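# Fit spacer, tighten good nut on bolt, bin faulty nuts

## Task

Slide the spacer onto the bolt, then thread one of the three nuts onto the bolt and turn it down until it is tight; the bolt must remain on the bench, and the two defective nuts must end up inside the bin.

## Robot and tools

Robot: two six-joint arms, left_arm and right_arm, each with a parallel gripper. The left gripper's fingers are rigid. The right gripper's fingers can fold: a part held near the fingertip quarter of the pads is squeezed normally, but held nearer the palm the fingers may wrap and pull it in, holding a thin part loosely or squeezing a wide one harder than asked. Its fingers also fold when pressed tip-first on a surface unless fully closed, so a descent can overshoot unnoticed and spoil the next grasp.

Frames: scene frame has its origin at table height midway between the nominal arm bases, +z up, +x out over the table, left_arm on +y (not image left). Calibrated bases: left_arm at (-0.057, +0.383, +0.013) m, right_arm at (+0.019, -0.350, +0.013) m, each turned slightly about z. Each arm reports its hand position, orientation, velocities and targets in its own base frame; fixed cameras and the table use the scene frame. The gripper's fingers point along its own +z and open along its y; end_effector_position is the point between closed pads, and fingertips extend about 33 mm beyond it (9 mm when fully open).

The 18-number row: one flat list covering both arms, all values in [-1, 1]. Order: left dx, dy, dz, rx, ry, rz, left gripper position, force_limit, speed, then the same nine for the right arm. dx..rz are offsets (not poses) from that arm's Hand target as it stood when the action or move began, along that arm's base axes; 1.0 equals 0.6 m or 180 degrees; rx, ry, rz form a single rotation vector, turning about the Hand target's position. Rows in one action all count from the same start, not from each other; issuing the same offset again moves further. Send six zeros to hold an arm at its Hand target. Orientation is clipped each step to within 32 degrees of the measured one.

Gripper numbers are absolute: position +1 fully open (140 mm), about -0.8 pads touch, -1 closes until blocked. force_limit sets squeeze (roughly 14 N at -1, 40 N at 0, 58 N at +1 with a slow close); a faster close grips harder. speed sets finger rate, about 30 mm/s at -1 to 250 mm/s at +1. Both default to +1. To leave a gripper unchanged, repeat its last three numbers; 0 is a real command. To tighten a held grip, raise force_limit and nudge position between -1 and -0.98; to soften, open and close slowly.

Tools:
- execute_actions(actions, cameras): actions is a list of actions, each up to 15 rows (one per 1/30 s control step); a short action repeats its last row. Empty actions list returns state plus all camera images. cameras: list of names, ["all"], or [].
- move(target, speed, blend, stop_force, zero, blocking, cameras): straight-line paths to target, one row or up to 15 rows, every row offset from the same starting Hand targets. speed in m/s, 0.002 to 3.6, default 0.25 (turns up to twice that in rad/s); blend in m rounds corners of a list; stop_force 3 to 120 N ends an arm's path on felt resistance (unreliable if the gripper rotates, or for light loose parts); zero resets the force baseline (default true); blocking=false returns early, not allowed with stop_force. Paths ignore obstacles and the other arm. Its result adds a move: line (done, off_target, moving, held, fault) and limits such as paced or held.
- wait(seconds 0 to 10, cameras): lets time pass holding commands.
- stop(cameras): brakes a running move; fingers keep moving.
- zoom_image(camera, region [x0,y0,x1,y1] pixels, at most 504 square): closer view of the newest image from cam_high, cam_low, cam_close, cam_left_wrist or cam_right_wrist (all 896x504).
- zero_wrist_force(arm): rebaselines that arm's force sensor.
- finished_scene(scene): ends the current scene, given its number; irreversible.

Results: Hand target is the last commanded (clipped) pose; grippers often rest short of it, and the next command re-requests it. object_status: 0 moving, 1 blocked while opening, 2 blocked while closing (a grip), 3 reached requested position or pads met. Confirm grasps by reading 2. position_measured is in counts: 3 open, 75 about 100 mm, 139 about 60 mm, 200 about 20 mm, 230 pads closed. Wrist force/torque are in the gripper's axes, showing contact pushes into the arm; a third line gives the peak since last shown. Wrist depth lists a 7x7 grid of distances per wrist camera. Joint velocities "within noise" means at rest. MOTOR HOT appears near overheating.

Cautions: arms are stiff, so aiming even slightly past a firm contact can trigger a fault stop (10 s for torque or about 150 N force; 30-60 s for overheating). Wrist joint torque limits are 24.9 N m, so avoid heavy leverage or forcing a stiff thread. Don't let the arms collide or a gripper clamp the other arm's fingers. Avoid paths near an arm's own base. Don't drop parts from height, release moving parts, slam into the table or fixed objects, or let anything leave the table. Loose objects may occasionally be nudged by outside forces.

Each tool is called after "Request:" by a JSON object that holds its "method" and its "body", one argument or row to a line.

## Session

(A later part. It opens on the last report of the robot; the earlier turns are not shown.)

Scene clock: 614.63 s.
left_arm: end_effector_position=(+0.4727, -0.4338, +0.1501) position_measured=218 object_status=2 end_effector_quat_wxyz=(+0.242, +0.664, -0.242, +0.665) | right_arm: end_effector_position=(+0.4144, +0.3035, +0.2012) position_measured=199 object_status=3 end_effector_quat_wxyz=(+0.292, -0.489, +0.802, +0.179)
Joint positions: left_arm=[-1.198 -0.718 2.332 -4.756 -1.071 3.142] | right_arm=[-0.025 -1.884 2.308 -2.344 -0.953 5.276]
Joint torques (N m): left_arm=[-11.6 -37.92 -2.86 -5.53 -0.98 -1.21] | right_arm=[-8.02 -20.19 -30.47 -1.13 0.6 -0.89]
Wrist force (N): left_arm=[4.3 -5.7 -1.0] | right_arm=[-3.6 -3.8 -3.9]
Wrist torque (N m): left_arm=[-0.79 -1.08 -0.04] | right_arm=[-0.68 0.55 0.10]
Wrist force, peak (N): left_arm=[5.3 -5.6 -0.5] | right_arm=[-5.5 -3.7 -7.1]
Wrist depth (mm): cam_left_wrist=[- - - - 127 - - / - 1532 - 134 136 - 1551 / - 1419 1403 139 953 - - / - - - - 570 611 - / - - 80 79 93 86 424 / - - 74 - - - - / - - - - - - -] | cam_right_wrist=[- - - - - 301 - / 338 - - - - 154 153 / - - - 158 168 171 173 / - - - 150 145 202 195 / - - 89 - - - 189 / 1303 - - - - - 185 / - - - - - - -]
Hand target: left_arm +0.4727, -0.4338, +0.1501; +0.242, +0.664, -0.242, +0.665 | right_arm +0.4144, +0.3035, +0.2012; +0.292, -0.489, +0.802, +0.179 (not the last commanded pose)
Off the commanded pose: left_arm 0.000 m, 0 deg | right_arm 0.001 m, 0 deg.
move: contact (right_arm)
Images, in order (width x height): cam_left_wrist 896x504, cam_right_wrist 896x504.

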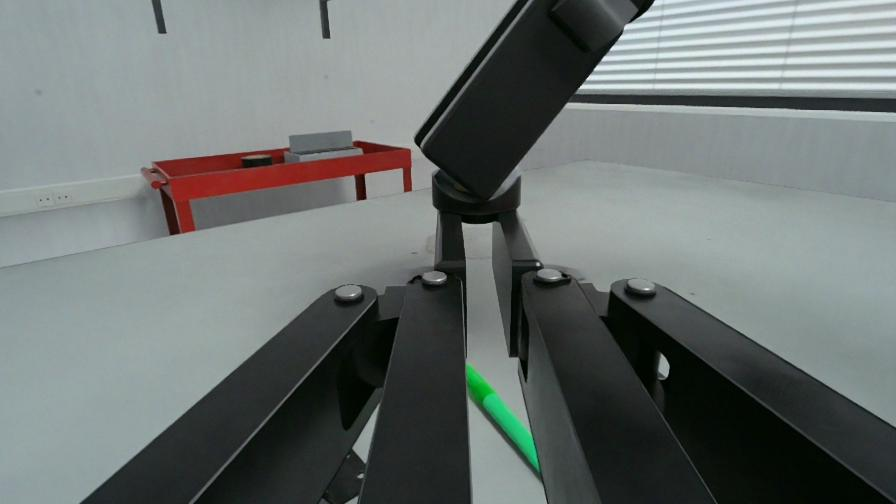

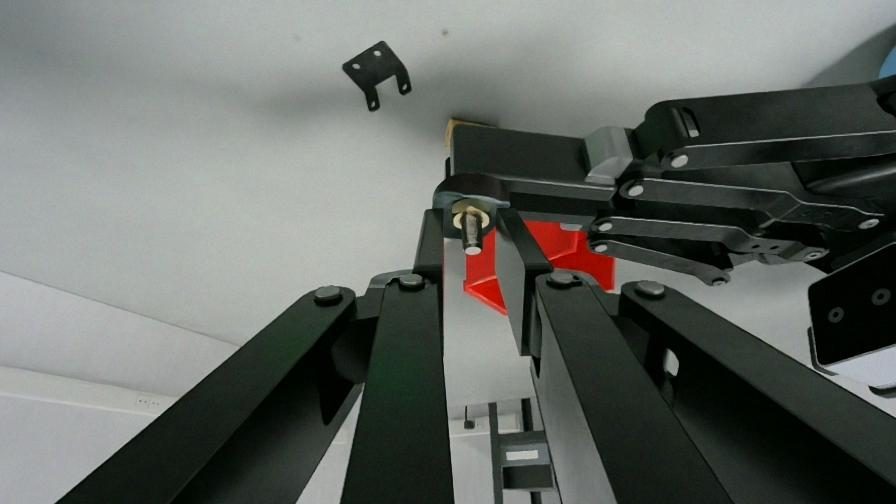

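Request:
{"method": "move", "body": {
  "target": [
    [0,0,0,0,0,0,-1,1,1, 0,0,0.0002,0,0,0,-1,1,1],
    [0,0,0,0,0,0,-1,1,1, -0.0024,0.0015,0.0005,0,0,-0.0544,-1,1,1]
  ],
  "speed": [0.05,0.2]
}}

Request:
{"method": "move", "body": {
  "target": [0,0,0,0,0,0,-1,1,1, -0.0022,0.0020,0.0004,0,0,-0.0556,-1,1,1],
  "speed": 0.2
}}

Request:
{"method": "move", "body": {
  "target": [0,0,0,0,0,0,-1,1,1, -0.0018,0.0023,0.0005,0,0,-0.0556,-1,1,1],
  "speed": 0.2,
  "cameras": ["cam_left_wrist","cam_right_wrist"]
}}

Request:
{"method": "zoom_image", "body": {
  "camera": "cam_right_wrist",
  "region": [400, 140, 540, 280]
}}

Request:
{"method": "zoom_image", "body": {
  "camera": "cam_left_wrist",
  "region": [428, 125, 528, 225]
}}

Scene clock: 617.13 s.
left_arm: end_effector_position=(+0.4727, -0.4338, +0.1501) position_measured=218 object_status=2 end_effector_quat_wxyz=(+0.242, +0.664, -0.242, +0.665) | right_arm: end_effector_position=(+0.4129, +0.3044, +0.2015) position_measured=216 object_status=2 end_effector_quat_wxyz=(+0.306, -0.419, +0.841, +0.153)
Joint positions: left_arm=[-1.198 -0.718 2.332 -4.756 -1.071 3.142] | right_arm=[0.037 -1.916 2.362 -2.503 -1.048 5.528]
Joint torques (N m): left_arm=[-11.34 -30.53 -2.04 -0.61 -1.59 -1.19] | right_arm=[10.37 -17.3 -14.11 -7.6 -1.84 2.03]
Wrist force (N): left_arm=[1.5 -11.0 4.9] | right_arm=[-0.6 2.1 -8.2]
Wrist torque (N m): left_arm=[-1.12 -0.97 -0.14] | right_arm=[-1.08 0.67 -0.32]
Wrist force, peak (N): left_arm=[-4.0 -11.4 3.3] | right_arm=[-4.5 1.5 -11.9]
Wrist depth (mm): cam_left_wrist=[1452 - - 2498 129 1951 - / - - - 137 137 1921 - / - 1601 1591 141 - - - / 1747 - 617 - 628 - 586 / 428 - 80 79 93 83 422 / 360 - 74 - - - 339 / - - - - - - -] | cam_right_wrist=[- - 303 - 312 - 139 / 356 - - 316 161 143 137 / - - - 160 163 177 161 / - - - - 112 203 - / - - 84 - - 702 - / 1255 - - - - - 1465 / - - - - - - -]
Hand target: left_arm +0.4727, -0.4338, +0.1501; +0.242, +0.664, -0.242, +0.665 | right_arm +0.4129, +0.3044, +0.2015; +0.306, -0.419, +0.841, +0.153
Off the commanded pose: left_arm 0.000 m, 0 deg | right_arm 0.000 m, 0 deg.
move: done

Scene clock: 618.37 s.
left_arm: end_effector_position=(+0.4727, -0.4338, +0.1501) position_measured=218 object_status=2 end_effector_quat_wxyz=(+0.242, +0.664, -0.242, +0.665) | right_arm: end_effector_position=(+0.4116, +0.3056, +0.2017) position_measured=216 object_status=2 end_effector_quat_wxyz=(+0.318, -0.344, +0.874, +0.126)
Joint positions: left_arm=[-1.198 -0.718 2.332 -4.756 -1.071 3.142] | right_arm=[0.129 -1.924 2.394 -2.638 -1.186 5.782]
Joint torques (N m): left_arm=[-10.87 -24.43 -0.8 -0.53 -1.02 -1.16] | right_arm=[11.75 2.82 -14.73 -8.56 -1.74 1.91]
Wrist force (N): left_arm=[5.7 -9.0 3.3] | right_arm=[3.2 -0.8 -2.7]
Wrist torque (N m): left_arm=[-1.05 -0.82 -0.11] | right_arm=[-1.08 0.53 -0.37]
Wrist force, peak (N): left_arm=[16.5 -5.0 0.8] | right_arm=[-0.3 2.1 -8.4]
Wrist depth (mm): cam_left_wrist=[- - - - 125 - - / - 1998 - 137 133 - - / - 1523 1622 144 898 961 - / - 650 - - 618 664 - / 474 479 80 79 92 83 - / 359 - 74 - - - - / - - - - - - -] | cam_right_wrist=[- - - 300 - 131 123 / - 348 341 - 150 140 141 / - - - 159 168 165 159 / - - - - - 412 - / - - 84 - - - - / 1168 - - - - - 1512 / - - - - - - -]
Hand target: left_arm +0.4727, -0.4338, +0.1501; +0.242, +0.664, -0.242, +0.665 | right_arm +0.4116, +0.3056, +0.2017; +0.318, -0.344, +0.874, +0.126
Off the commanded pose: left_arm 0.000 m, 0 deg | right_arm 0.000 m, 0 deg.
move: done

Scene clock: 619.60 s.
left_arm: end_effector_position=(+0.4727, -0.4338, +0.1501) position_measured=218 object_status=2 end_effector_quat_wxyz=(+0.242, +0.664, -0.242, +0.665) | right_arm: end_effector_position=(+0.4105, +0.3070, +0.2020) position_measured=216 object_status=2 end_effector_quat_wxyz=(+0.328, -0.267, +0.901, +0.098)
Joint positions: left_arm=[-1.198 -0.718 2.332 -4.756 -1.071 3.142] | right_arm=[0.243 -1.907 2.399 -2.733 -1.358 6.026]
Joint torques (N m): left_arm=[-11.27 -25.84 -0.37 -0.61 -0.45 -1.17] | right_arm=[11.62 1.21 -34.78 -9.14 -2.25 2.3]
Wrist force (N): left_arm=[10.1 -8.0 2.7] | right_arm=[4.3 -1.4 -1.2]
Wrist torque (N m): left_arm=[-1.10 -0.85 -0.10] | right_arm=[-1.02 0.48 -0.41]
Wrist force, peak (N): left_arm=[18.5 -6.7 -0.2] | right_arm=[7.8 -3.5 6.6]
Wrist depth (mm): cam_left_wrist=[- 1632 - - 123 - - / - - 1907 137 145 - - / 1452 1357 1643 146 979 - - / - 671 - - 533 612 - / - 480 80 79 93 84 - / - - 75 - - - - / - - - - - - -] | cam_right_wrist=[- - - - - 121 124 / 366 - - - 148 136 136 / - - - 158 162 168 167 / 567 - - - - - - / - - 84 - - - - / 1058 - - - - - - / - - - - - - -]
Hand target: left_arm +0.4727, -0.4338, +0.1501; +0.242, +0.664, -0.242, +0.665 | right_arm +0.4105, +0.3070, +0.2020; +0.328, -0.266, +0.901, +0.098
Off the commanded pose: left_arm 0.000 m, 0 deg | right_arm 0.000 m, 0 deg.
move: done
Images, in order (width x height): cam_left_wrist 896x504, cam_right_wrist 896x504.

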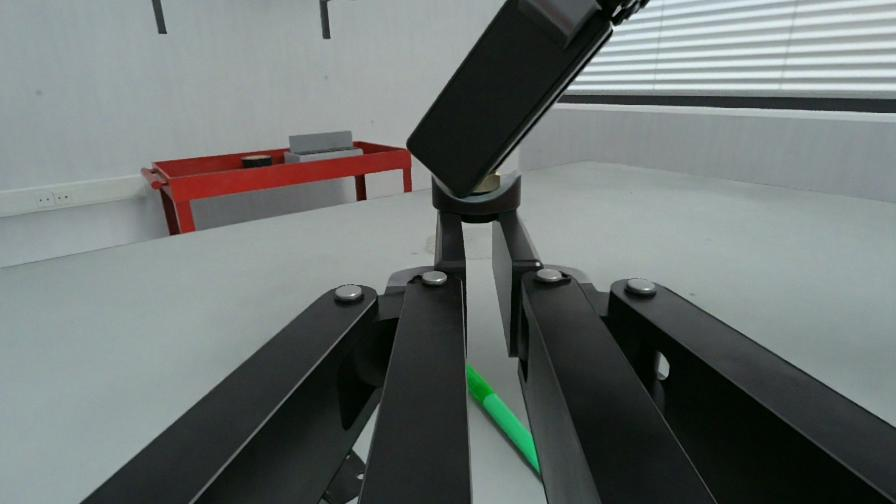

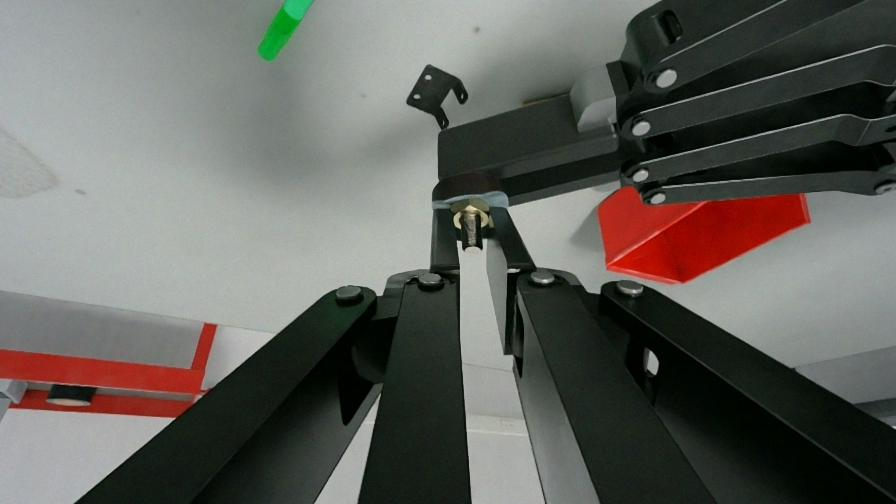

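Scaled by 3.600 from the camera's 896x504 image, which has a finer 1280x720 frame.

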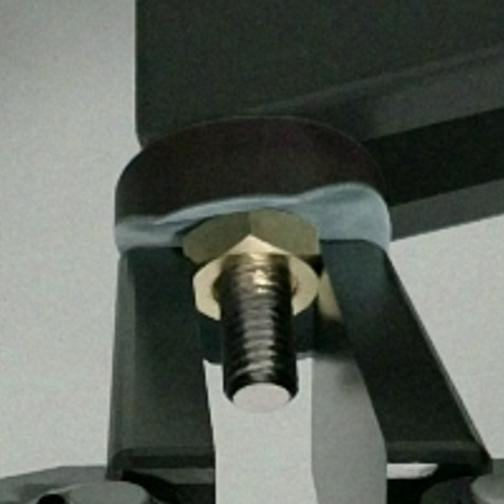

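Scaled by 5.040 from the camera's 896x504 image, which has a finer 1280x720 frame.

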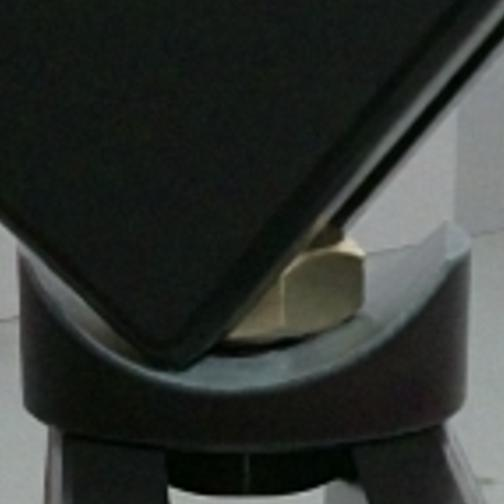

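Request:
{"method": "zoom_image", "body": {
  "camera": "cam_left_wrist",
  "region": [428, 195, 528, 245]
}}

Scaled by 5.040 from the camera's 896x504 image, which has a finer 1280x720 frame.

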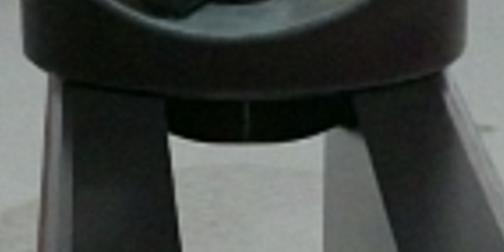

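Request:
{"method": "move", "body": {
  "target": [
    [0,0,0,0,0,0,-1,1,1, 0,0,0,0,0,0,-0.55,0,-0.5],
    [0,0,0,0,0,0,-1,1,1, 0,0,0.04,0,0,0,-0.55,0,-0.5]
  ],
  "speed": [0.1,0.2],
  "blend": [0,0],
  "cameras": ["cam_left_wrist","cam_right_wrist"]
}}

Request:
{"method": "zoom_image", "body": {
  "camera": "cam_left_wrist",
  "region": [428, 125, 528, 225]
}}

Request:
{"method": "zoom_image", "body": {
  "camera": "cam_left_wrist",
  "region": [430, 160, 480, 210]
}}

Request:
{"method": "zoom_image", "body": {
  "camera": "cam_left_wrist",
  "region": [475, 160, 525, 210]
}}

Scene clock: 622.97 s.
left_arm: end_effector_position=(+0.4727, -0.4338, +0.1501) position_measured=218 object_status=2 end_effector_quat_wxyz=(+0.242, +0.664, -0.242, +0.665) | right_arm: end_effector_position=(+0.4105, +0.3070, +0.2259) position_measured=199 object_status=3 end_effector_quat_wxyz=(+0.328, -0.266, +0.901, +0.098)
Joint positions: left_arm=[-1.198 -0.718 2.332 -4.756 -1.071 3.142] | right_arm=[0.244 -1.943 2.352 -2.651 -1.359 6.026]
Joint torques (N m): left_arm=[-11.05 -31.35 1.26 -0.54 1.01 -1.15] | right_arm=[-13.78 -18.86 -29.84 -1.24 2.07 -1.63]
Wrist force (N): left_arm=[3.8 -5.9 -0.3] | right_arm=[-2.9 -2.7 -2.9]
Wrist torque (N m): left_arm=[-0.87 -0.82 -0.03] | right_arm=[-0.56 0.54 -0.01]
Wrist force, peak (N): left_arm=[12.6 -5.7 1.6] | right_arm=[3.6 -2.0 4.7]
Wrist depth (mm): cam_left_wrist=[- - - 127 - - - / - 1892 - 135 - - - / 1496 1411 1571 154 939 - - / - 628 582 - 688 - - / - 454 80 79 93 83 409 / - - 75 - - - - / - - - - - - -] | cam_right_wrist=[- - - - 152 145 146 / - - - 175 168 167 176 / - - - - - 411 - / 575 - - 148 111 - - / - - 90 - - - - / 1097 - - - - - - / - - - - - - -]
Hand target: left_arm +0.4727, -0.4338, +0.1501; +0.242, +0.664, -0.242, +0.665 | right_arm +0.4105, +0.3070, +0.2260; +0.328, -0.266, +0.901, +0.098
Off the commanded pose: left_arm 0.000 m, 0 deg | right_arm 0.000 m, 0 deg.
move: done
Images, in order (width x height): cam_left_wrist 896x504, cam_right_wrist 896x504.

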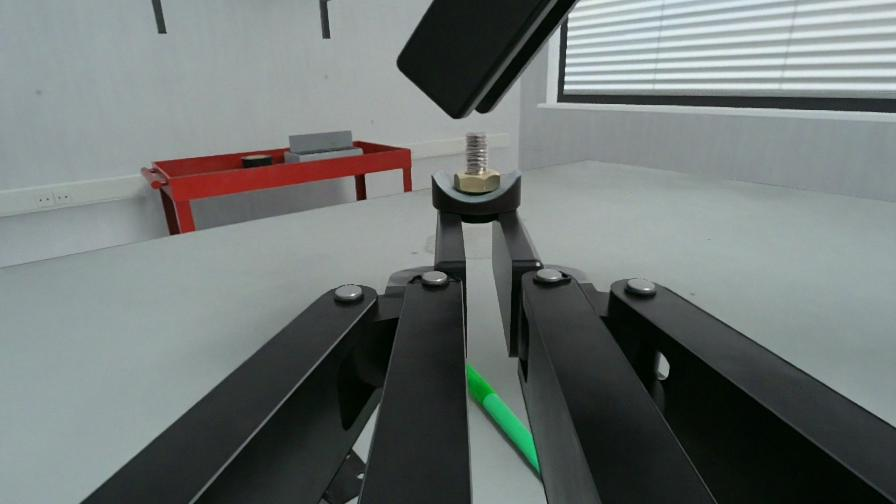

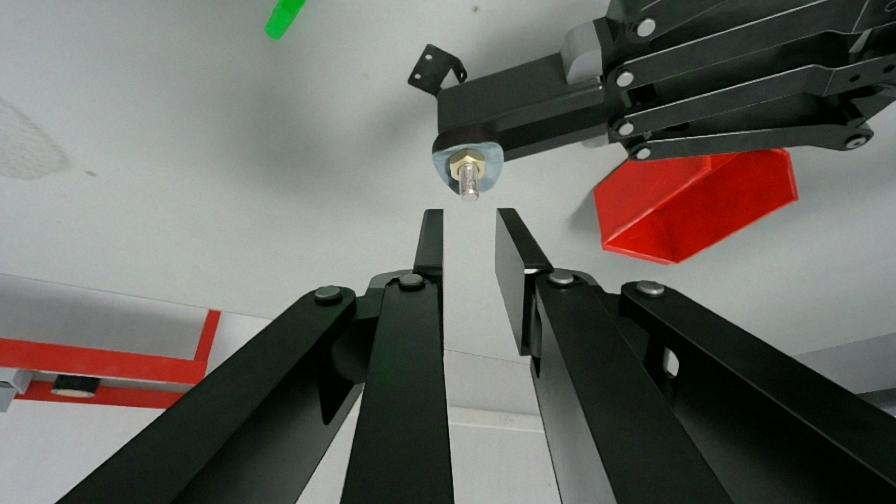

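Scaled by 5.040 from the camera's 896x504 image, which has a finer 1280x720 frame.

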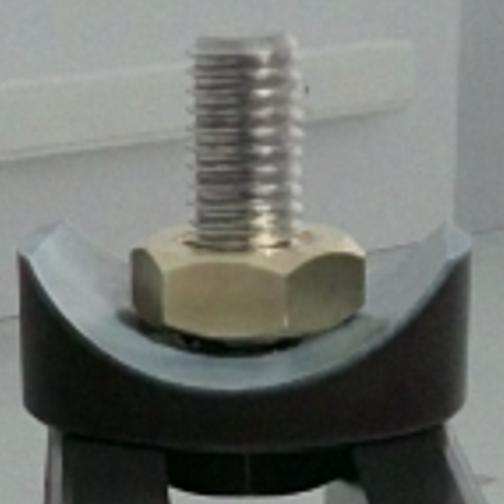

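Scaled by 10.080 from the camera's 896x504 image, which has a finer 1280x720 frame.

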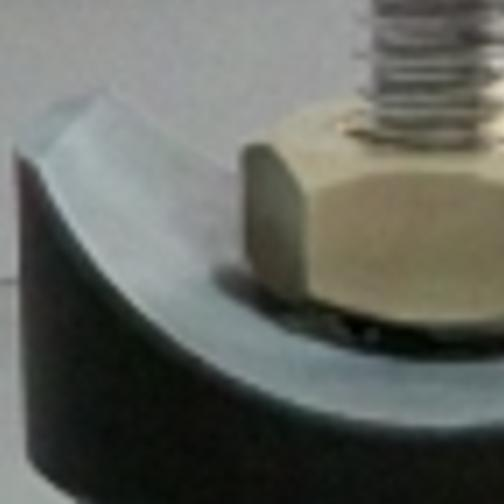

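Scaled by 10.080 from the camera's 896x504 image, which has a finer 1280x720 frame.

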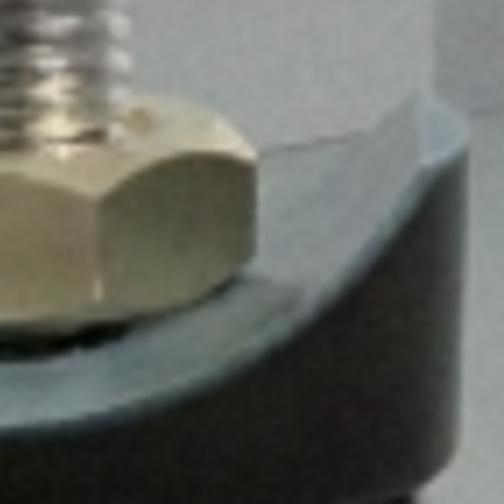

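Request:
{"method": "execute_actions", "body": {
  "actions": [],
  "cameras": ["cam_left_wrist","cam_right_wrist","cam_close"]
}}

Request:
{"method": "zoom_image", "body": {
  "camera": "cam_left_wrist",
  "region": [428, 125, 528, 225]
}}

Request:
{"method": "zoom_image", "body": {
  "camera": "cam_left_wrist",
  "region": [430, 160, 480, 210]
}}

Request:
{"method": "zoom_image", "body": {
  "camera": "cam_left_wrist",
  "region": [475, 160, 525, 210]
}}

Scene clock: 624.27 s.
left_arm: end_effector_position=(+0.4727, -0.4338, +0.1501) position_measured=218 object_status=2 end_effector_quat_wxyz=(+0.242, +0.664, -0.242, +0.665) | right_arm: end_effector_position=(+0.4105, +0.3070, +0.2260) position_measured=199 object_status=3 end_effector_quat_wxyz=(+0.328, -0.266, +0.901, +0.098)
Joint positions: left_arm=[-1.198 -0.718 2.332 -4.756 -1.071 3.142] | right_arm=[0.244 -1.943 2.352 -2.651 -1.358 6.026]
Joint velocities: within noise
Joint torques (N m): left_arm=[-10.67 -33.64 1.84 -0.6 1.66 -1.15] | right_arm=[-13.27 -18.14 -30.32 -1.41 2.13 -1.8]
Wrist force (N): left_arm=[4.0 -5.7 -0.5] | right_arm=[-3.1 -2.6 -2.8]
Wrist torque (N m): left_arm=[-0.84 -0.85 -0.02] | right_arm=[-0.53 0.58 -0.01]
Wrist force, peak (N): left_arm=[4.1 -5.9 -0.4] | right_arm=[-3.1 -2.7 -2.9]
Wrist depth (mm): cam_left_wrist=[1435 1654 - 127 - - - / 1561 - - 134 - - - / 1542 1487 1611 152 1091 932 - / - - - - - 603 - / - - 80 79 93 86 422 / 364 - 74 - - - 340 / - - - - - - -] | cam_right_wrist=[- 335 - - 152 145 147 / - - - 183 167 167 176 / - - - 423 459 - - / - - - 148 111 - - / 1097 - 90 - - - - / 1082 - - - - - - / - - - - - - -]
Hand target: left_arm +0.4727, -0.4338, +0.1501; +0.242, +0.664, -0.242, +0.665 | right_arm +0.4105, +0.3070, +0.2260; +0.328, -0.266, +0.901, +0.098
Tool commands: left_gripper/position=-1.0 left_gripper/force_limit=+1.0 left_gripper/speed=+1.0 right_gripper/position=-0.55 right_gripper/force_limit=+0.0 right_gripper/speed=-0.5
Off the commanded pose: left_arm 0.000 m, 0 deg | right_arm 0.000 m, 0 deg.
Images, in order (width x height): cam_close 896x504, cam_left_wrist 896x504, cam_right_wrist 896x504.

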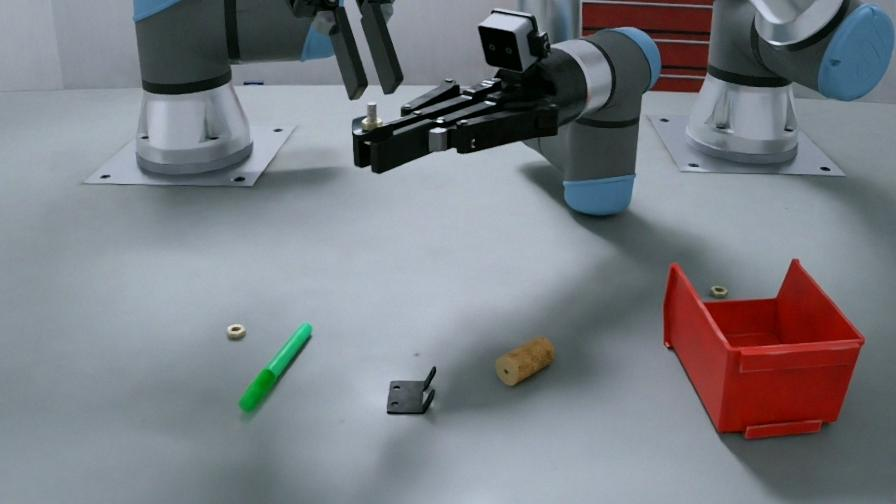

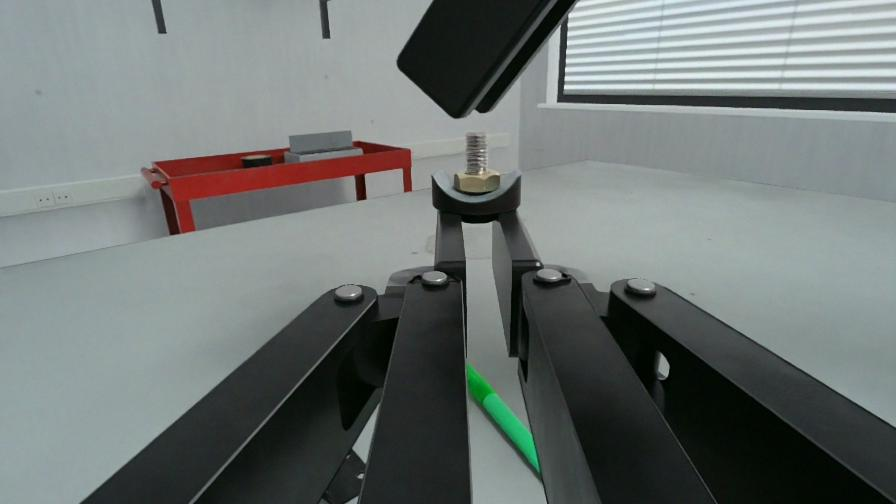

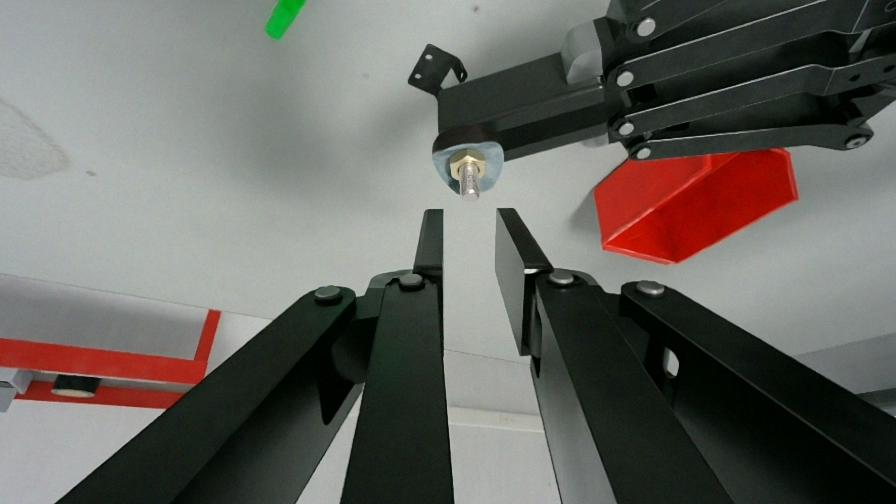

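Scaled by 5.040 from the camera's 896x504 image, which has a finer 1280x720 frame.

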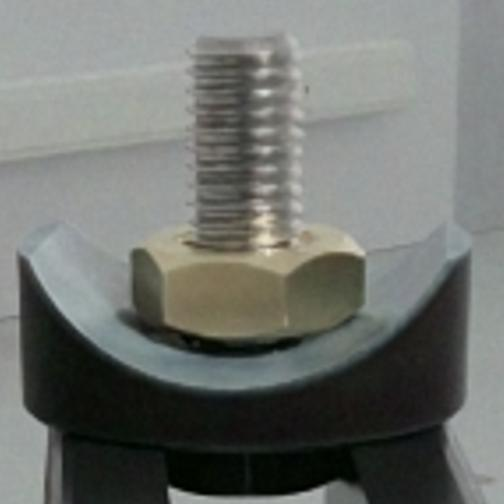

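Scaled by 10.080 from the camera's 896x504 image, which has a finer 1280x720 frame.

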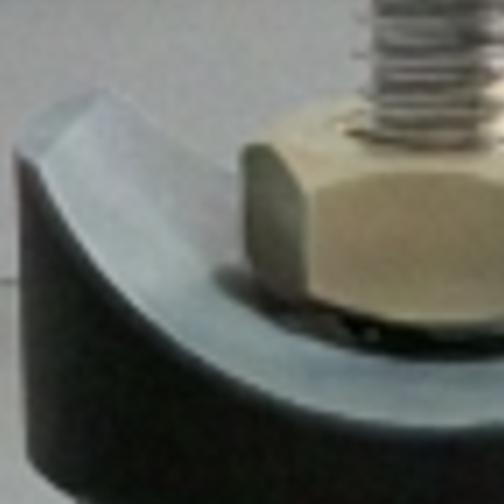

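Scaled by 10.080 from the camera's 896x504 image, which has a finer 1280x720 frame.

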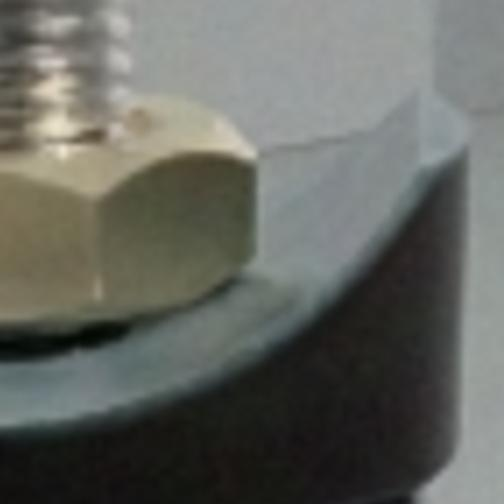

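Request:
{"method": "zoom_image", "body": {
  "camera": "cam_left_wrist",
  "region": [430, 195, 480, 245]
}}

Request:
{"method": "zoom_image", "body": {
  "camera": "cam_left_wrist",
  "region": [480, 195, 530, 245]
}}

Request:
{"method": "zoom_image", "body": {
  "camera": "cam_close",
  "region": [330, 80, 430, 180]
}}

Scaled by 10.080 from the camera's 896x504 image, which has a finer 1280x720 frame.

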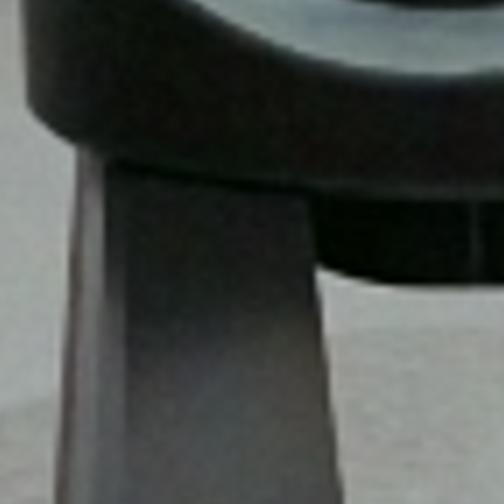

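Scaled by 10.080 from the camera's 896x504 image, which has a finer 1280x720 frame.

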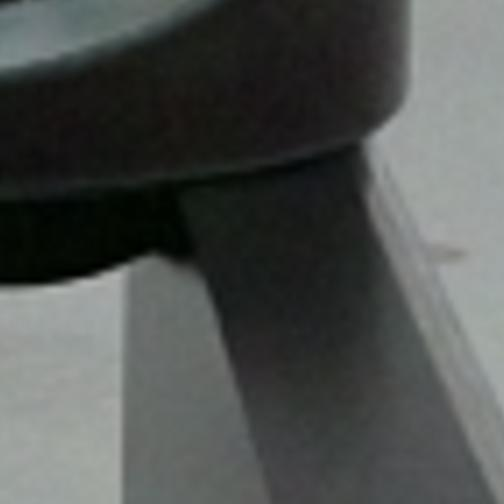

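Scaled by 5.040 from the camera's 896x504 image, which has a finer 1280x720 frame.

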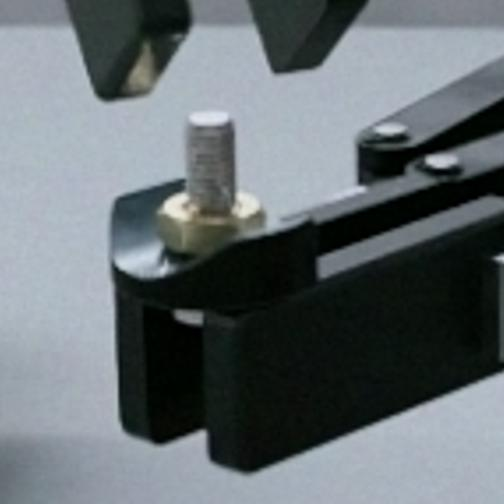

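Request:
{"method": "move", "body": {
  "target": [0,0,0,0,0,0,-1,1,1, 0,0,-0.03,0,0,0,-0.55,0,-0.5],
  "speed": 0.08
}}

Request:
{"method": "move", "body": {
  "target": [0,0,0,0,0,0,-1,1,1, 0,0,-0.0117,0,0,0,-0.55,0,-0.5],
  "speed": 0.006,
  "stop_force": 3
}}

Scene clock: 626.53 s.
left_arm: end_effector_position=(+0.4727, -0.4338, +0.1501) position_measured=218 object_status=2 end_effector_quat_wxyz=(+0.242, +0.664, -0.242, +0.665) | right_arm: end_effector_position=(+0.4106, +0.3069, +0.2081) position_measured=199 object_status=3 end_effector_quat_wxyz=(+0.328, -0.266, +0.901, +0.098)
Joint positions: left_arm=[-1.198 -0.718 2.332 -4.756 -1.071 3.142] | right_arm=[0.244 -1.917 2.388 -2.712 -1.358 6.026]
Joint torques (N m): left_arm=[-10.89 -36.98 2.92 -0.41 2.08 -1.12] | right_arm=[4.2 3.8 -11.4 -6.58 0.01 1.74]
Wrist force (N): left_arm=[3.6 -5.8 -0.3] | right_arm=[-2.8 -2.9 -2.6]
Wrist torque (N m): left_arm=[-0.85 -0.81 -0.03] | right_arm=[-0.60 0.53 0.02]
Wrist force, peak (N): left_arm=[4.1 -5.9 -0.4] | right_arm=[-3.5 -2.8 -2.8]
Wrist depth (mm): cam_left_wrist=[- - - 125 120 - - / - 1823 - 135 2210 - - / 1523 1611 1632 149 - - - / 657 598 720 - - - - / 489 477 80 79 93 83 396 / - - 74 - - - - / - - - - - - -] | cam_right_wrist=[- - 311 - 150 124 127 / - - 337 330 152 153 148 / - - 434 161 167 172 172 / - - 507 150 - - - / - - 90 - - - - / 1082 - - - - - - / - - - - - - -]
Hand target: left_arm +0.4727, -0.4338, +0.1501; +0.242, +0.664, -0.242, +0.665 | right_arm +0.4105, +0.3070, +0.2080; +0.328, -0.266, +0.901, +0.098
Off the commanded pose: left_arm 0.000 m, 0 deg | right_arm 0.000 m, 0 deg.
move: done

Scene clock: 628.67 s.
left_arm: end_effector_position=(+0.4727, -0.4338, +0.1501) position_measured=218 object_status=2 end_effector_quat_wxyz=(+0.242, +0.664, -0.242, +0.665) | right_arm: end_effector_position=(+0.4105, +0.3070, +0.2010) position_measured=199 object_status=3 end_effector_quat_wxyz=(+0.328, -0.266, +0.901, +0.098)
Joint positions: left_arm=[-1.198 -0.718 2.332 -4.756 -1.071 3.142] | right_arm=[0.244 -1.905 2.401 -2.737 -1.358 6.026]
Joint torques (N m): left_arm=[-10.2 -36.69 4.17 -0.41 1.96 -1.12] | right_arm=[13.16 3.79 -10.11 -6.08 -1.12 1.47]
Wrist force (N): left_arm=[0.2 -6.7 0.4] | right_arm=[-3.7 -2.7 -4.7]
Wrist torque (N m): left_arm=[-0.87 -0.81 -0.06] | right_arm=[-0.64 0.51 0.01]
Wrist force, peak (N): left_arm=[4.2 -5.9 -0.5] | right_arm=[-4.3 -2.6 -5.9]
Wrist depth (mm): cam_left_wrist=[1461 - - 2135 117 - - / 1469 - - 134 156 - - / 1365 1505 1581 141 - - - / - 568 - - 566 636 - / 460 - 80 79 93 86 - / 344 - 75 - - - - / - - - - - - -] | cam_right_wrist=[297 - - - - 118 123 / - - 351 326 151 135 136 / - - 405 159 161 166 167 / - 564 - 150 112 - 546 / - - 89 95 - - - / 1030 - - - - - - / - - - - - - -]
Hand target: left_arm +0.4727, -0.4338, +0.1501; +0.242, +0.664, -0.242, +0.665 | right_arm +0.4105, +0.3070, +0.2010; +0.328, -0.266, +0.901, +0.098
Off the commanded pose: left_arm 0.000 m, 0 deg | right_arm 0.000 m, 0 deg.
move: contact (right_arm)

Request:
{"method": "move", "body": {
  "target": [0,0,0,0,0,0,-1,1,1, 0,0,0.0007,0,0,0,-1,1,1],
  "speed": 0.02
}}

Request:
{"method": "zoom_image", "body": {
  "camera": "cam_left_wrist",
  "region": [428, 125, 528, 225]
}}

Scene clock: 629.53 s.
left_arm: end_effector_position=(+0.4727, -0.4338, +0.1501) position_measured=218 object_status=2 end_effector_quat_wxyz=(+0.242, +0.664, -0.242, +0.665) | right_arm: end_effector_position=(+0.4105, +0.3070, +0.2013) position_measured=216 object_status=2 end_effector_quat_wxyz=(+0.328, -0.266, +0.901, +0.098)
Joint positions: left_arm=[-1.198 -0.718 2.332 -4.756 -1.071 3.142] | right_arm=[0.244 -1.906 2.401 -2.736 -1.358 6.026]
Joint torques (N m): left_arm=[-10.63 -37.05 4.68 -4.86 -2.36 -1.05] | right_arm=[8.38 -18.83 -31.25 -1.67 -1.14 1.49]
Wrist force (N): left_arm=[5.4 -5.9 -0.3] | right_arm=[-1.9 -2.9 -1.8]
Wrist torque (N m): left_arm=[-1.03 -0.92 -0.02] | right_arm=[-0.65 0.50 -0.13]
Wrist force, peak (N): left_arm=[-5.0 -10.5 1.8] | right_arm=[-3.7 -2.4 -11.4]
Wrist depth (mm): cam_left_wrist=[- - - - 123 - - / - - - 137 154 - - / - 1357 1591 146 - - 1611 / 588 - - - - - 563 / 452 - 80 79 92 83 - / 361 - 74 - - - 341 / - - - - - - -] | cam_right_wrist=[- - - - - 120 124 / - - - 327 148 135 135 / 397 417 453 159 162 169 166 / 521 519 - - - - - / - - 84 - - - - / 1058 - - - - - - / - - - - - - -]
Hand target: left_arm +0.4727, -0.4338, +0.1501; +0.242, +0.664, -0.242, +0.665 | right_arm +0.4105, +0.3070, +0.2014; +0.328, -0.266, +0.901, +0.098
Off the commanded pose: left_arm 0.000 m, 0 deg | right_arm 0.000 m, 0 deg.
move: done

Scaled by 5.040 from the camera's 896x504 image, which has a finer 1280x720 frame.
This view is cut from an older image: the scene may have changed since it was taken.

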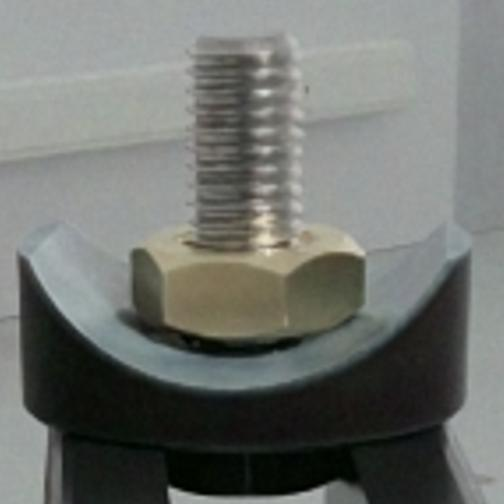

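Request:
{"method": "move", "body": {
  "target": [0,0,0,0,0,0,-1,1,1, -0.00126,0.00232,0.0004,0,0,-0.05,-1,1,1],
  "speed": 0.15,
  "cameras": ["cam_left_wrist"]
}}

Request:
{"method": "zoom_image", "body": {
  "camera": "cam_left_wrist",
  "region": [428, 125, 528, 225]
}}

Scene clock: 630.97 s.
left_arm: end_effector_position=(+0.4727, -0.4338, +0.1501) position_measured=218 object_status=2 end_effector_quat_wxyz=(+0.242, +0.664, -0.242, +0.665) | right_arm: end_effector_position=(+0.4098, +0.3084, +0.2017) position_measured=216 object_status=2 end_effector_quat_wxyz=(+0.335, -0.195, +0.919, +0.072)
Joint positions: left_arm=[-1.198 -0.718 2.332 -4.756 -1.071 3.142] | right_arm=[0.356 -1.873 2.385 -2.781 -1.529 6.236]
Joint torques (N m): left_arm=[-10.95 -32.36 5.25 -0.91 0.53 -1.12] | right_arm=[10.59 1.18 -33.23 -8.64 -3.72 2.14]
Wrist force (N): left_arm=[2.9 -12.9 6.4] | right_arm=[4.1 -0.4 -10.7]
Wrist torque (N m): left_arm=[-1.47 -0.74 -0.29] | right_arm=[-1.41 0.67 -0.47]
Wrist force, peak (N): left_arm=[9.2 -12.2 1.5] | right_arm=[4.0 -0.3 -10.9]
Wrist depth (mm): cam_left_wrist=[- - 1784 - 116 - - / - 1907 1810 137 154 - - / 1551 1523 1676 146 1041 - - / - 652 - - 119 - - / - - 80 79 93 83 - / - - 75 - - - - / - - - - - - -] | cam_right_wrist=[296 - - - 128 119 116 / - - 354 320 143 141 133 / - - - 158 158 157 - / - - 522 145 117 - - / - - 84 - - 704 - / 1097 - - - - - - / - - - - - - -]
Hand target: left_arm +0.4727, -0.4338, +0.1501; +0.242, +0.664, -0.242, +0.665 | right_arm +0.4098, +0.3084, +0.2017; +0.335, -0.195, +0.919, +0.072
Off the commanded pose: left_arm 0.000 m, 0 deg | right_arm 0.000 m, 0 deg.
move: done
Images, in order (width x height): cam_left_wrist 896x504.

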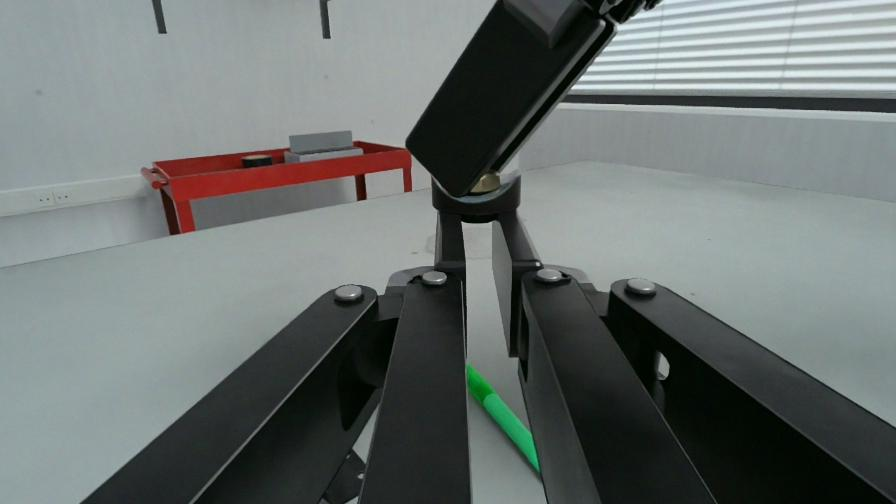

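Scaled by 5.040 from the camera's 896x504 image, which has a finer 1280x720 frame.

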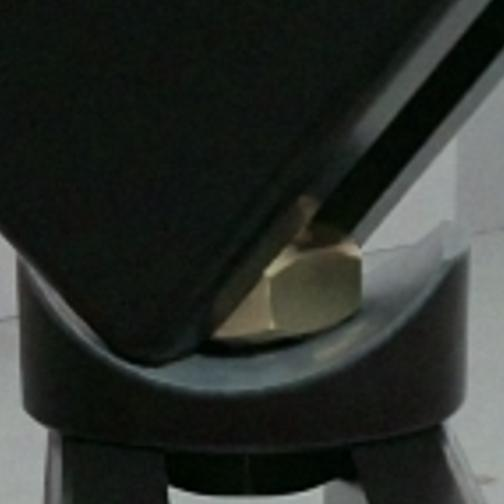

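Request:
{"method": "move", "body": {
  "target": [
    [0,0,0,0,0,0,-1,1,1, 0,0,0,0,0,0,-0.55,0,-0.5],
    [0,0,0,0,0,0,-1,1,1, 0,0,0.0417,0,0,0,-0.55,0,-0.5]
  ],
  "speed": [0.05,0.1]
}}

Request:
{"method": "move", "body": {
  "target": [0,0,0,0,0,0,-1,1,1, 0.0136,-0.00992,0,0,0,0.3333,-0.55,0,-0.5],
  "speed": 0.45,
  "cameras": ["cam_left_wrist","cam_right_wrist"]
}}

Request:
{"method": "zoom_image", "body": {
  "camera": "cam_left_wrist",
  "region": [428, 125, 528, 225]
}}

Request:
{"method": "zoom_image", "body": {
  "camera": "cam_right_wrist",
  "region": [400, 140, 540, 280]
}}

Scene clock: 632.97 s.
left_arm: end_effector_position=(+0.4727, -0.4338, +0.1501) position_measured=218 object_status=2 end_effector_quat_wxyz=(+0.242, +0.664, -0.242, +0.665) | right_arm: end_effector_position=(+0.4098, +0.3084, +0.2265) position_measured=199 object_status=3 end_effector_quat_wxyz=(+0.335, -0.195, +0.919, +0.072)
Joint positions: left_arm=[-1.198 -0.718 2.332 -4.756 -1.071 3.142] | right_arm=[0.356 -1.91 2.337 -2.695 -1.529 6.236]
Joint torques (N m): left_arm=[-10.5 -27.95 6.11 -5.27 -2.51 -1.16] | right_arm=[-5.86 -19.67 -29.86 -1.01 -0.16 -1.54]
Wrist force (N): left_arm=[4.8 -5.4 -0.3] | right_arm=[-2.6 -2.5 -2.9]
Wrist torque (N m): left_arm=[-0.78 -1.05 -0.02] | right_arm=[-0.49 0.48 -0.08]
Wrist force, peak (N): left_arm=[1.6 -13.4 6.7] | right_arm=[4.0 -0.5 -11.1]
Wrist depth (mm): cam_left_wrist=[- - - 129 143 1723 1487 / - - - 138 - - - / 1469 1261 1632 153 925 - - / - - 706 - 677 - - / - - 80 79 93 83 414 / 346 - 74 - - - - / - - - - - - -] | cam_right_wrist=[323 - - - 150 146 146 / - 374 - 174 168 168 161 / - - 459 179 434 - - / 581 - - 149 111 - - / 1034 - 89 - - - - / 1162 - - - - - - / - - - - - - -]
Hand target: left_arm +0.4727, -0.4338, +0.1501; +0.242, +0.664, -0.242, +0.665 | right_arm +0.4098, +0.3084, +0.2267; +0.335, -0.195, +0.919, +0.072
Off the commanded pose: left_arm 0.000 m, 0 deg | right_arm 0.000 m, 0 deg.
move: done

Scene clock: 635.20 s.
left_arm: end_effector_position=(+0.4727, -0.4338, +0.1501) position_measured=218 object_status=2 end_effector_quat_wxyz=(+0.242, +0.664, -0.242, +0.665) | right_arm: end_effector_position=(+0.4179, +0.3024, +0.2267) position_measured=199 object_status=3 end_effector_quat_wxyz=(+0.254, -0.628, +0.699, +0.229)
Joint positions: left_arm=[-1.198 -0.718 2.332 -4.756 -1.071 3.142] | right_arm=[-0.076 -1.775 2.075 -1.894 -0.873 4.751]
Joint torques (N m): left_arm=[-10 -27.59 5.75 -5.15 -2.51 -1.06] | right_arm=[-11.97 -2.56 -30.93 -0.56 0.28 -1.87]
Wrist force (N): left_arm=[4.9 -5.6 -0.5] | right_arm=[-2.3 -2.7 -2.8]
Wrist torque (N m): left_arm=[-0.80 -1.06 -0.03] | right_arm=[-0.55 0.44 0.13]
Wrist force, peak (N): left_arm=[5.0 -5.9 -0.3] | right_arm=[-2.5 -3.1 -3.0]
Wrist depth (mm): cam_left_wrist=[- - - 126 133 - - / - - - 157 1892 - - / - 1632 1622 154 - - - / - 632 - - 621 639 - / - 472 80 79 93 83 - / 336 - 74 - - - - / - - - - - - -] | cam_right_wrist=[296 322 - - - - - / - - - 352 198 - 337 / - - - 181 205 222 334 / - - - - 238 249 257 / - - 90 95 - 242 289 / - - - - - - 473 / - - - - - - -]
Hand target: left_arm +0.4727, -0.4338, +0.1501; +0.242, +0.664, -0.242, +0.665 | right_arm +0.4180, +0.3024, +0.2267; +0.254, -0.628, +0.699, +0.229
Off the commanded pose: left_arm 0.000 m, 0 deg | right_arm 0.000 m, 0 deg.
move: done
Images, in order (width x height): cam_left_wrist 896x504, cam_right_wrist 896x504.

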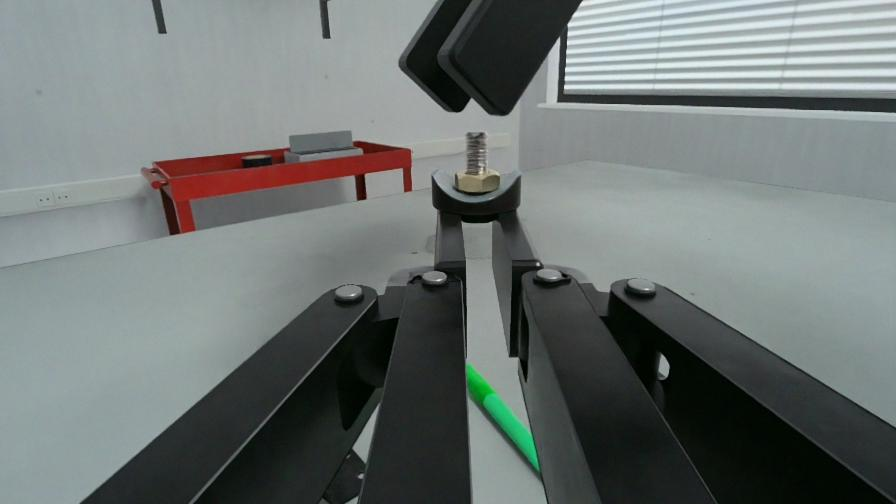

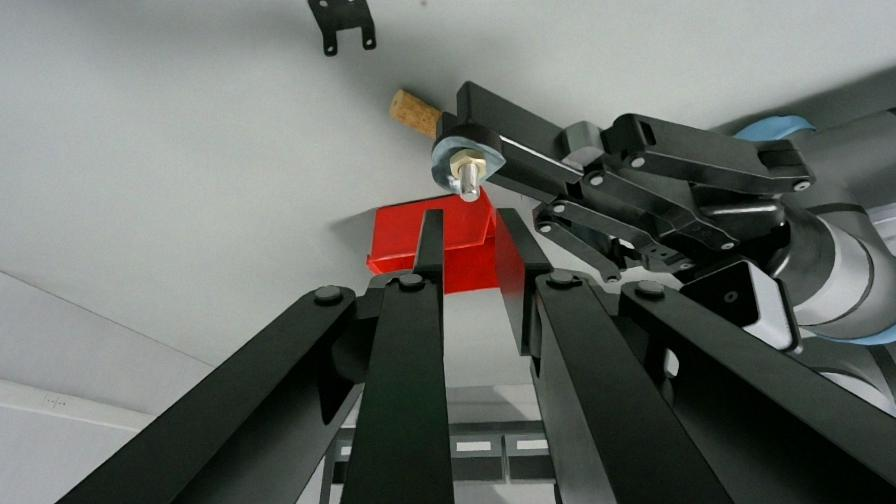

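Scaled by 5.040 from the camera's 896x504 image, which has a finer 1280x720 frame.

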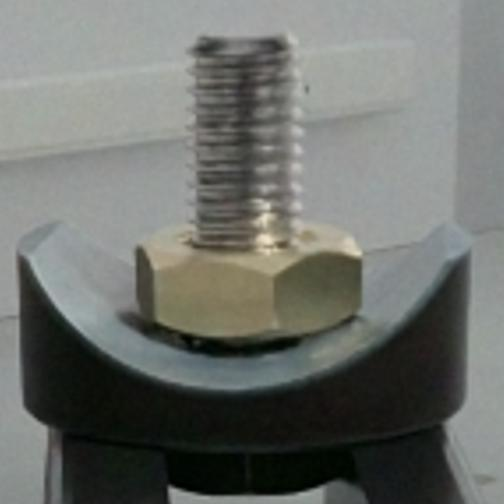

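Scaled by 3.600 from the camera's 896x504 image, which has a finer 1280x720 frame.

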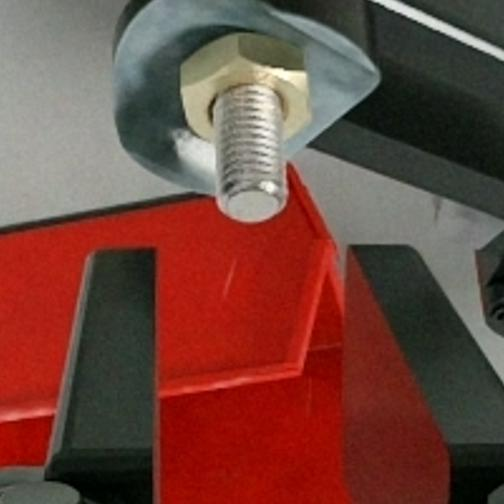

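Request:
{"method": "move", "body": {
  "target": [0,0,0,0,0,0,-1,1,1, 0,0,-0.0283,0,0,0,-0.55,0,-0.5],
  "speed": 0.08
}}

Request:
{"method": "move", "body": {
  "target": [0,0,0,0,0,0,-1,1,1, 0,0,-0.013,0,0,0,-0.55,0,-0.5],
  "speed": 0.006,
  "stop_force": 3
}}

Scene clock: 636.37 s.
left_arm: end_effector_position=(+0.4727, -0.4338, +0.1501) position_measured=218 object_status=2 end_effector_quat_wxyz=(+0.242, +0.664, -0.242, +0.665) | right_arm: end_effector_position=(+0.4180, +0.3024, +0.2098) position_measured=199 object_status=3 end_effector_quat_wxyz=(+0.254, -0.628, +0.699, +0.229)
Joint positions: left_arm=[-1.198 -0.718 2.332 -4.756 -1.071 3.142] | right_arm=[-0.076 -1.76 2.109 -1.942 -0.873 4.75]
Joint torques (N m): left_arm=[-10.1 -28.02 5.98 -5.07 -2.51 -1.1] | right_arm=[2.34 -4.36 -11.4 -6 0.12 1.71]
Wrist force (N): left_arm=[4.8 -5.6 -0.4] | right_arm=[-2.5 -2.8 -2.8]
Wrist torque (N m): left_arm=[-0.82 -1.05 -0.03] | right_arm=[-0.57 0.48 0.08]
Wrist force, peak (N): left_arm=[5.0 -5.8 -0.3] | right_arm=[-2.7 -2.7 -3.1]
Wrist depth (mm): cam_left_wrist=[- - - 152 133 - 1496 / - - - 132 141 1998 - / 1514 1571 1419 150 - 905 892 / - - 664 - - 606 603 / - - 80 79 92 86 423 / 345 - 74 - - - - / - - - - - - -] | cam_right_wrist=[- - 292 325 - 314 - / - 369 - 330 - - - / - - - 165 185 192 329 / - - - 150 214 229 262 / - - 89 - - - 261 / - - - - - - 476 / - - - - - - -]
Hand target: left_arm +0.4727, -0.4338, +0.1501; +0.242, +0.664, -0.242, +0.665 | right_arm +0.4180, +0.3024, +0.2097; +0.254, -0.628, +0.699, +0.229
Off the commanded pose: left_arm 0.000 m, 0 deg | right_arm 0.000 m, 0 deg.
move: done

Scene clock: 638.63 s.
left_arm: end_effector_position=(+0.4727, -0.4338, +0.1501) position_measured=218 object_status=2 end_effector_quat_wxyz=(+0.242, +0.664, -0.242, +0.665) | right_arm: end_effector_position=(+0.4180, +0.3024, +0.2039) position_measured=199 object_status=3 end_effector_quat_wxyz=(+0.254, -0.628, +0.699, +0.229)
Joint positions: left_arm=[-1.198 -0.718 2.332 -4.756 -1.071 3.142] | right_arm=[-0.076 -1.754 2.121 -1.96 -0.873 4.75]
Joint torques (N m): left_arm=[-9.72 -33.41 6.01 -5.31 -2.25 -1.04] | right_arm=[13.22 -24.51 -29.84 -0.38 2.33 1.3]
Wrist force (N): left_arm=[2.1 -6.3 -0.4] | right_arm=[-4.5 -2.2 -5.7]
Wrist torque (N m): left_arm=[-0.82 -1.09 -0.07] | right_arm=[-0.51 0.51 0.06]
Wrist force, peak (N): left_arm=[4.8 -6.0 -0.4] | right_arm=[-6.2 -2.2 -8.5]
Wrist depth (mm): cam_left_wrist=[- - - 155 134 1823 - / - 1654 - 132 141 1967 - / 1419 1561 1561 146 922 - - / - 1230 - - 125 - - / - - 80 79 93 83 416 / 359 - 74 - - - - / - - - - - - -] | cam_right_wrist=[- - 290 306 - - - / - - - 357 - - - / - - - 163 183 188 326 / - - - 149 205 219 248 / - - 89 95 - 235 252 / - - - - - - 463 / - - - - - - -]
Hand target: left_arm +0.4727, -0.4338, +0.1501; +0.242, +0.664, -0.242, +0.665 | right_arm +0.4180, +0.3024, +0.2039; +0.254, -0.628, +0.699, +0.229 (not the last commanded pose)
Off the commanded pose: left_arm 0.000 m, 0 deg | right_arm 0.002 m, 0 deg.
move: contact (right_arm)

Request:
{"method": "move", "body": {
  "target": [0,0,0,0,0,0,-1,1,1, 0,0,0.0003,0,0,0,-1,1,1],
  "speed": 0.02
}}

Scene clock: 641.17 s.
left_arm: end_effector_position=(+0.4727, -0.4338, +0.1501) position_measured=218 object_status=2 end_effector_quat_wxyz=(+0.242, +0.664, -0.242, +0.665) | right_arm: end_effector_position=(+0.4180, +0.3024, +0.2040) position_measured=216 object_status=2 end_effector_quat_wxyz=(+0.254, -0.628, +0.699, +0.229)
Joint positions: left_arm=[-1.198 -0.718 2.332 -4.756 -1.071 3.142] | right_arm=[-0.076 -1.754 2.12 -1.959 -0.873 4.75]
Joint torques (N m): left_arm=[-9.79 -37.63 4.69 -5.21 -2.3 -0.95] | right_arm=[9.32 -25.38 -32.48 -2.09 2.23 1.59]
Wrist force (N): left_arm=[2.3 -11.7 2.9] | right_arm=[-1.9 3.2 -8.0]
Wrist torque (N m): left_arm=[-0.83 -1.11 -0.16] | right_arm=[-0.88 0.55 0.06]
Wrist force, peak (N): left_arm=[-3.3 -13.8 3.2] | right_arm=[-4.0 3.1 -12.8]
Wrist depth (mm): cam_left_wrist=[- - - - 137 - - / - - - 137 145 - - / 1747 1343 1444 145 946 - - / - - - - - 603 - / 457 - 80 79 92 83 - / 365 - 74 - - - - / - - - - - - -] | cam_right_wrist=[- - 303 - - - - / - - - 356 - - - / 419 - 440 164 182 187 324 / 542 - - - 215 220 249 / - - 84 - - 240 255 / - - - - - - 463 / - - - - - - -]
Hand target: left_arm +0.4727, -0.4338, +0.1501; +0.242, +0.664, -0.242, +0.665 | right_arm +0.4180, +0.3024, +0.2041; +0.254, -0.628, +0.699, +0.229
Off the commanded pose: left_arm 0.000 m, 0 deg | right_arm 0.000 m, 0 deg.
move: done


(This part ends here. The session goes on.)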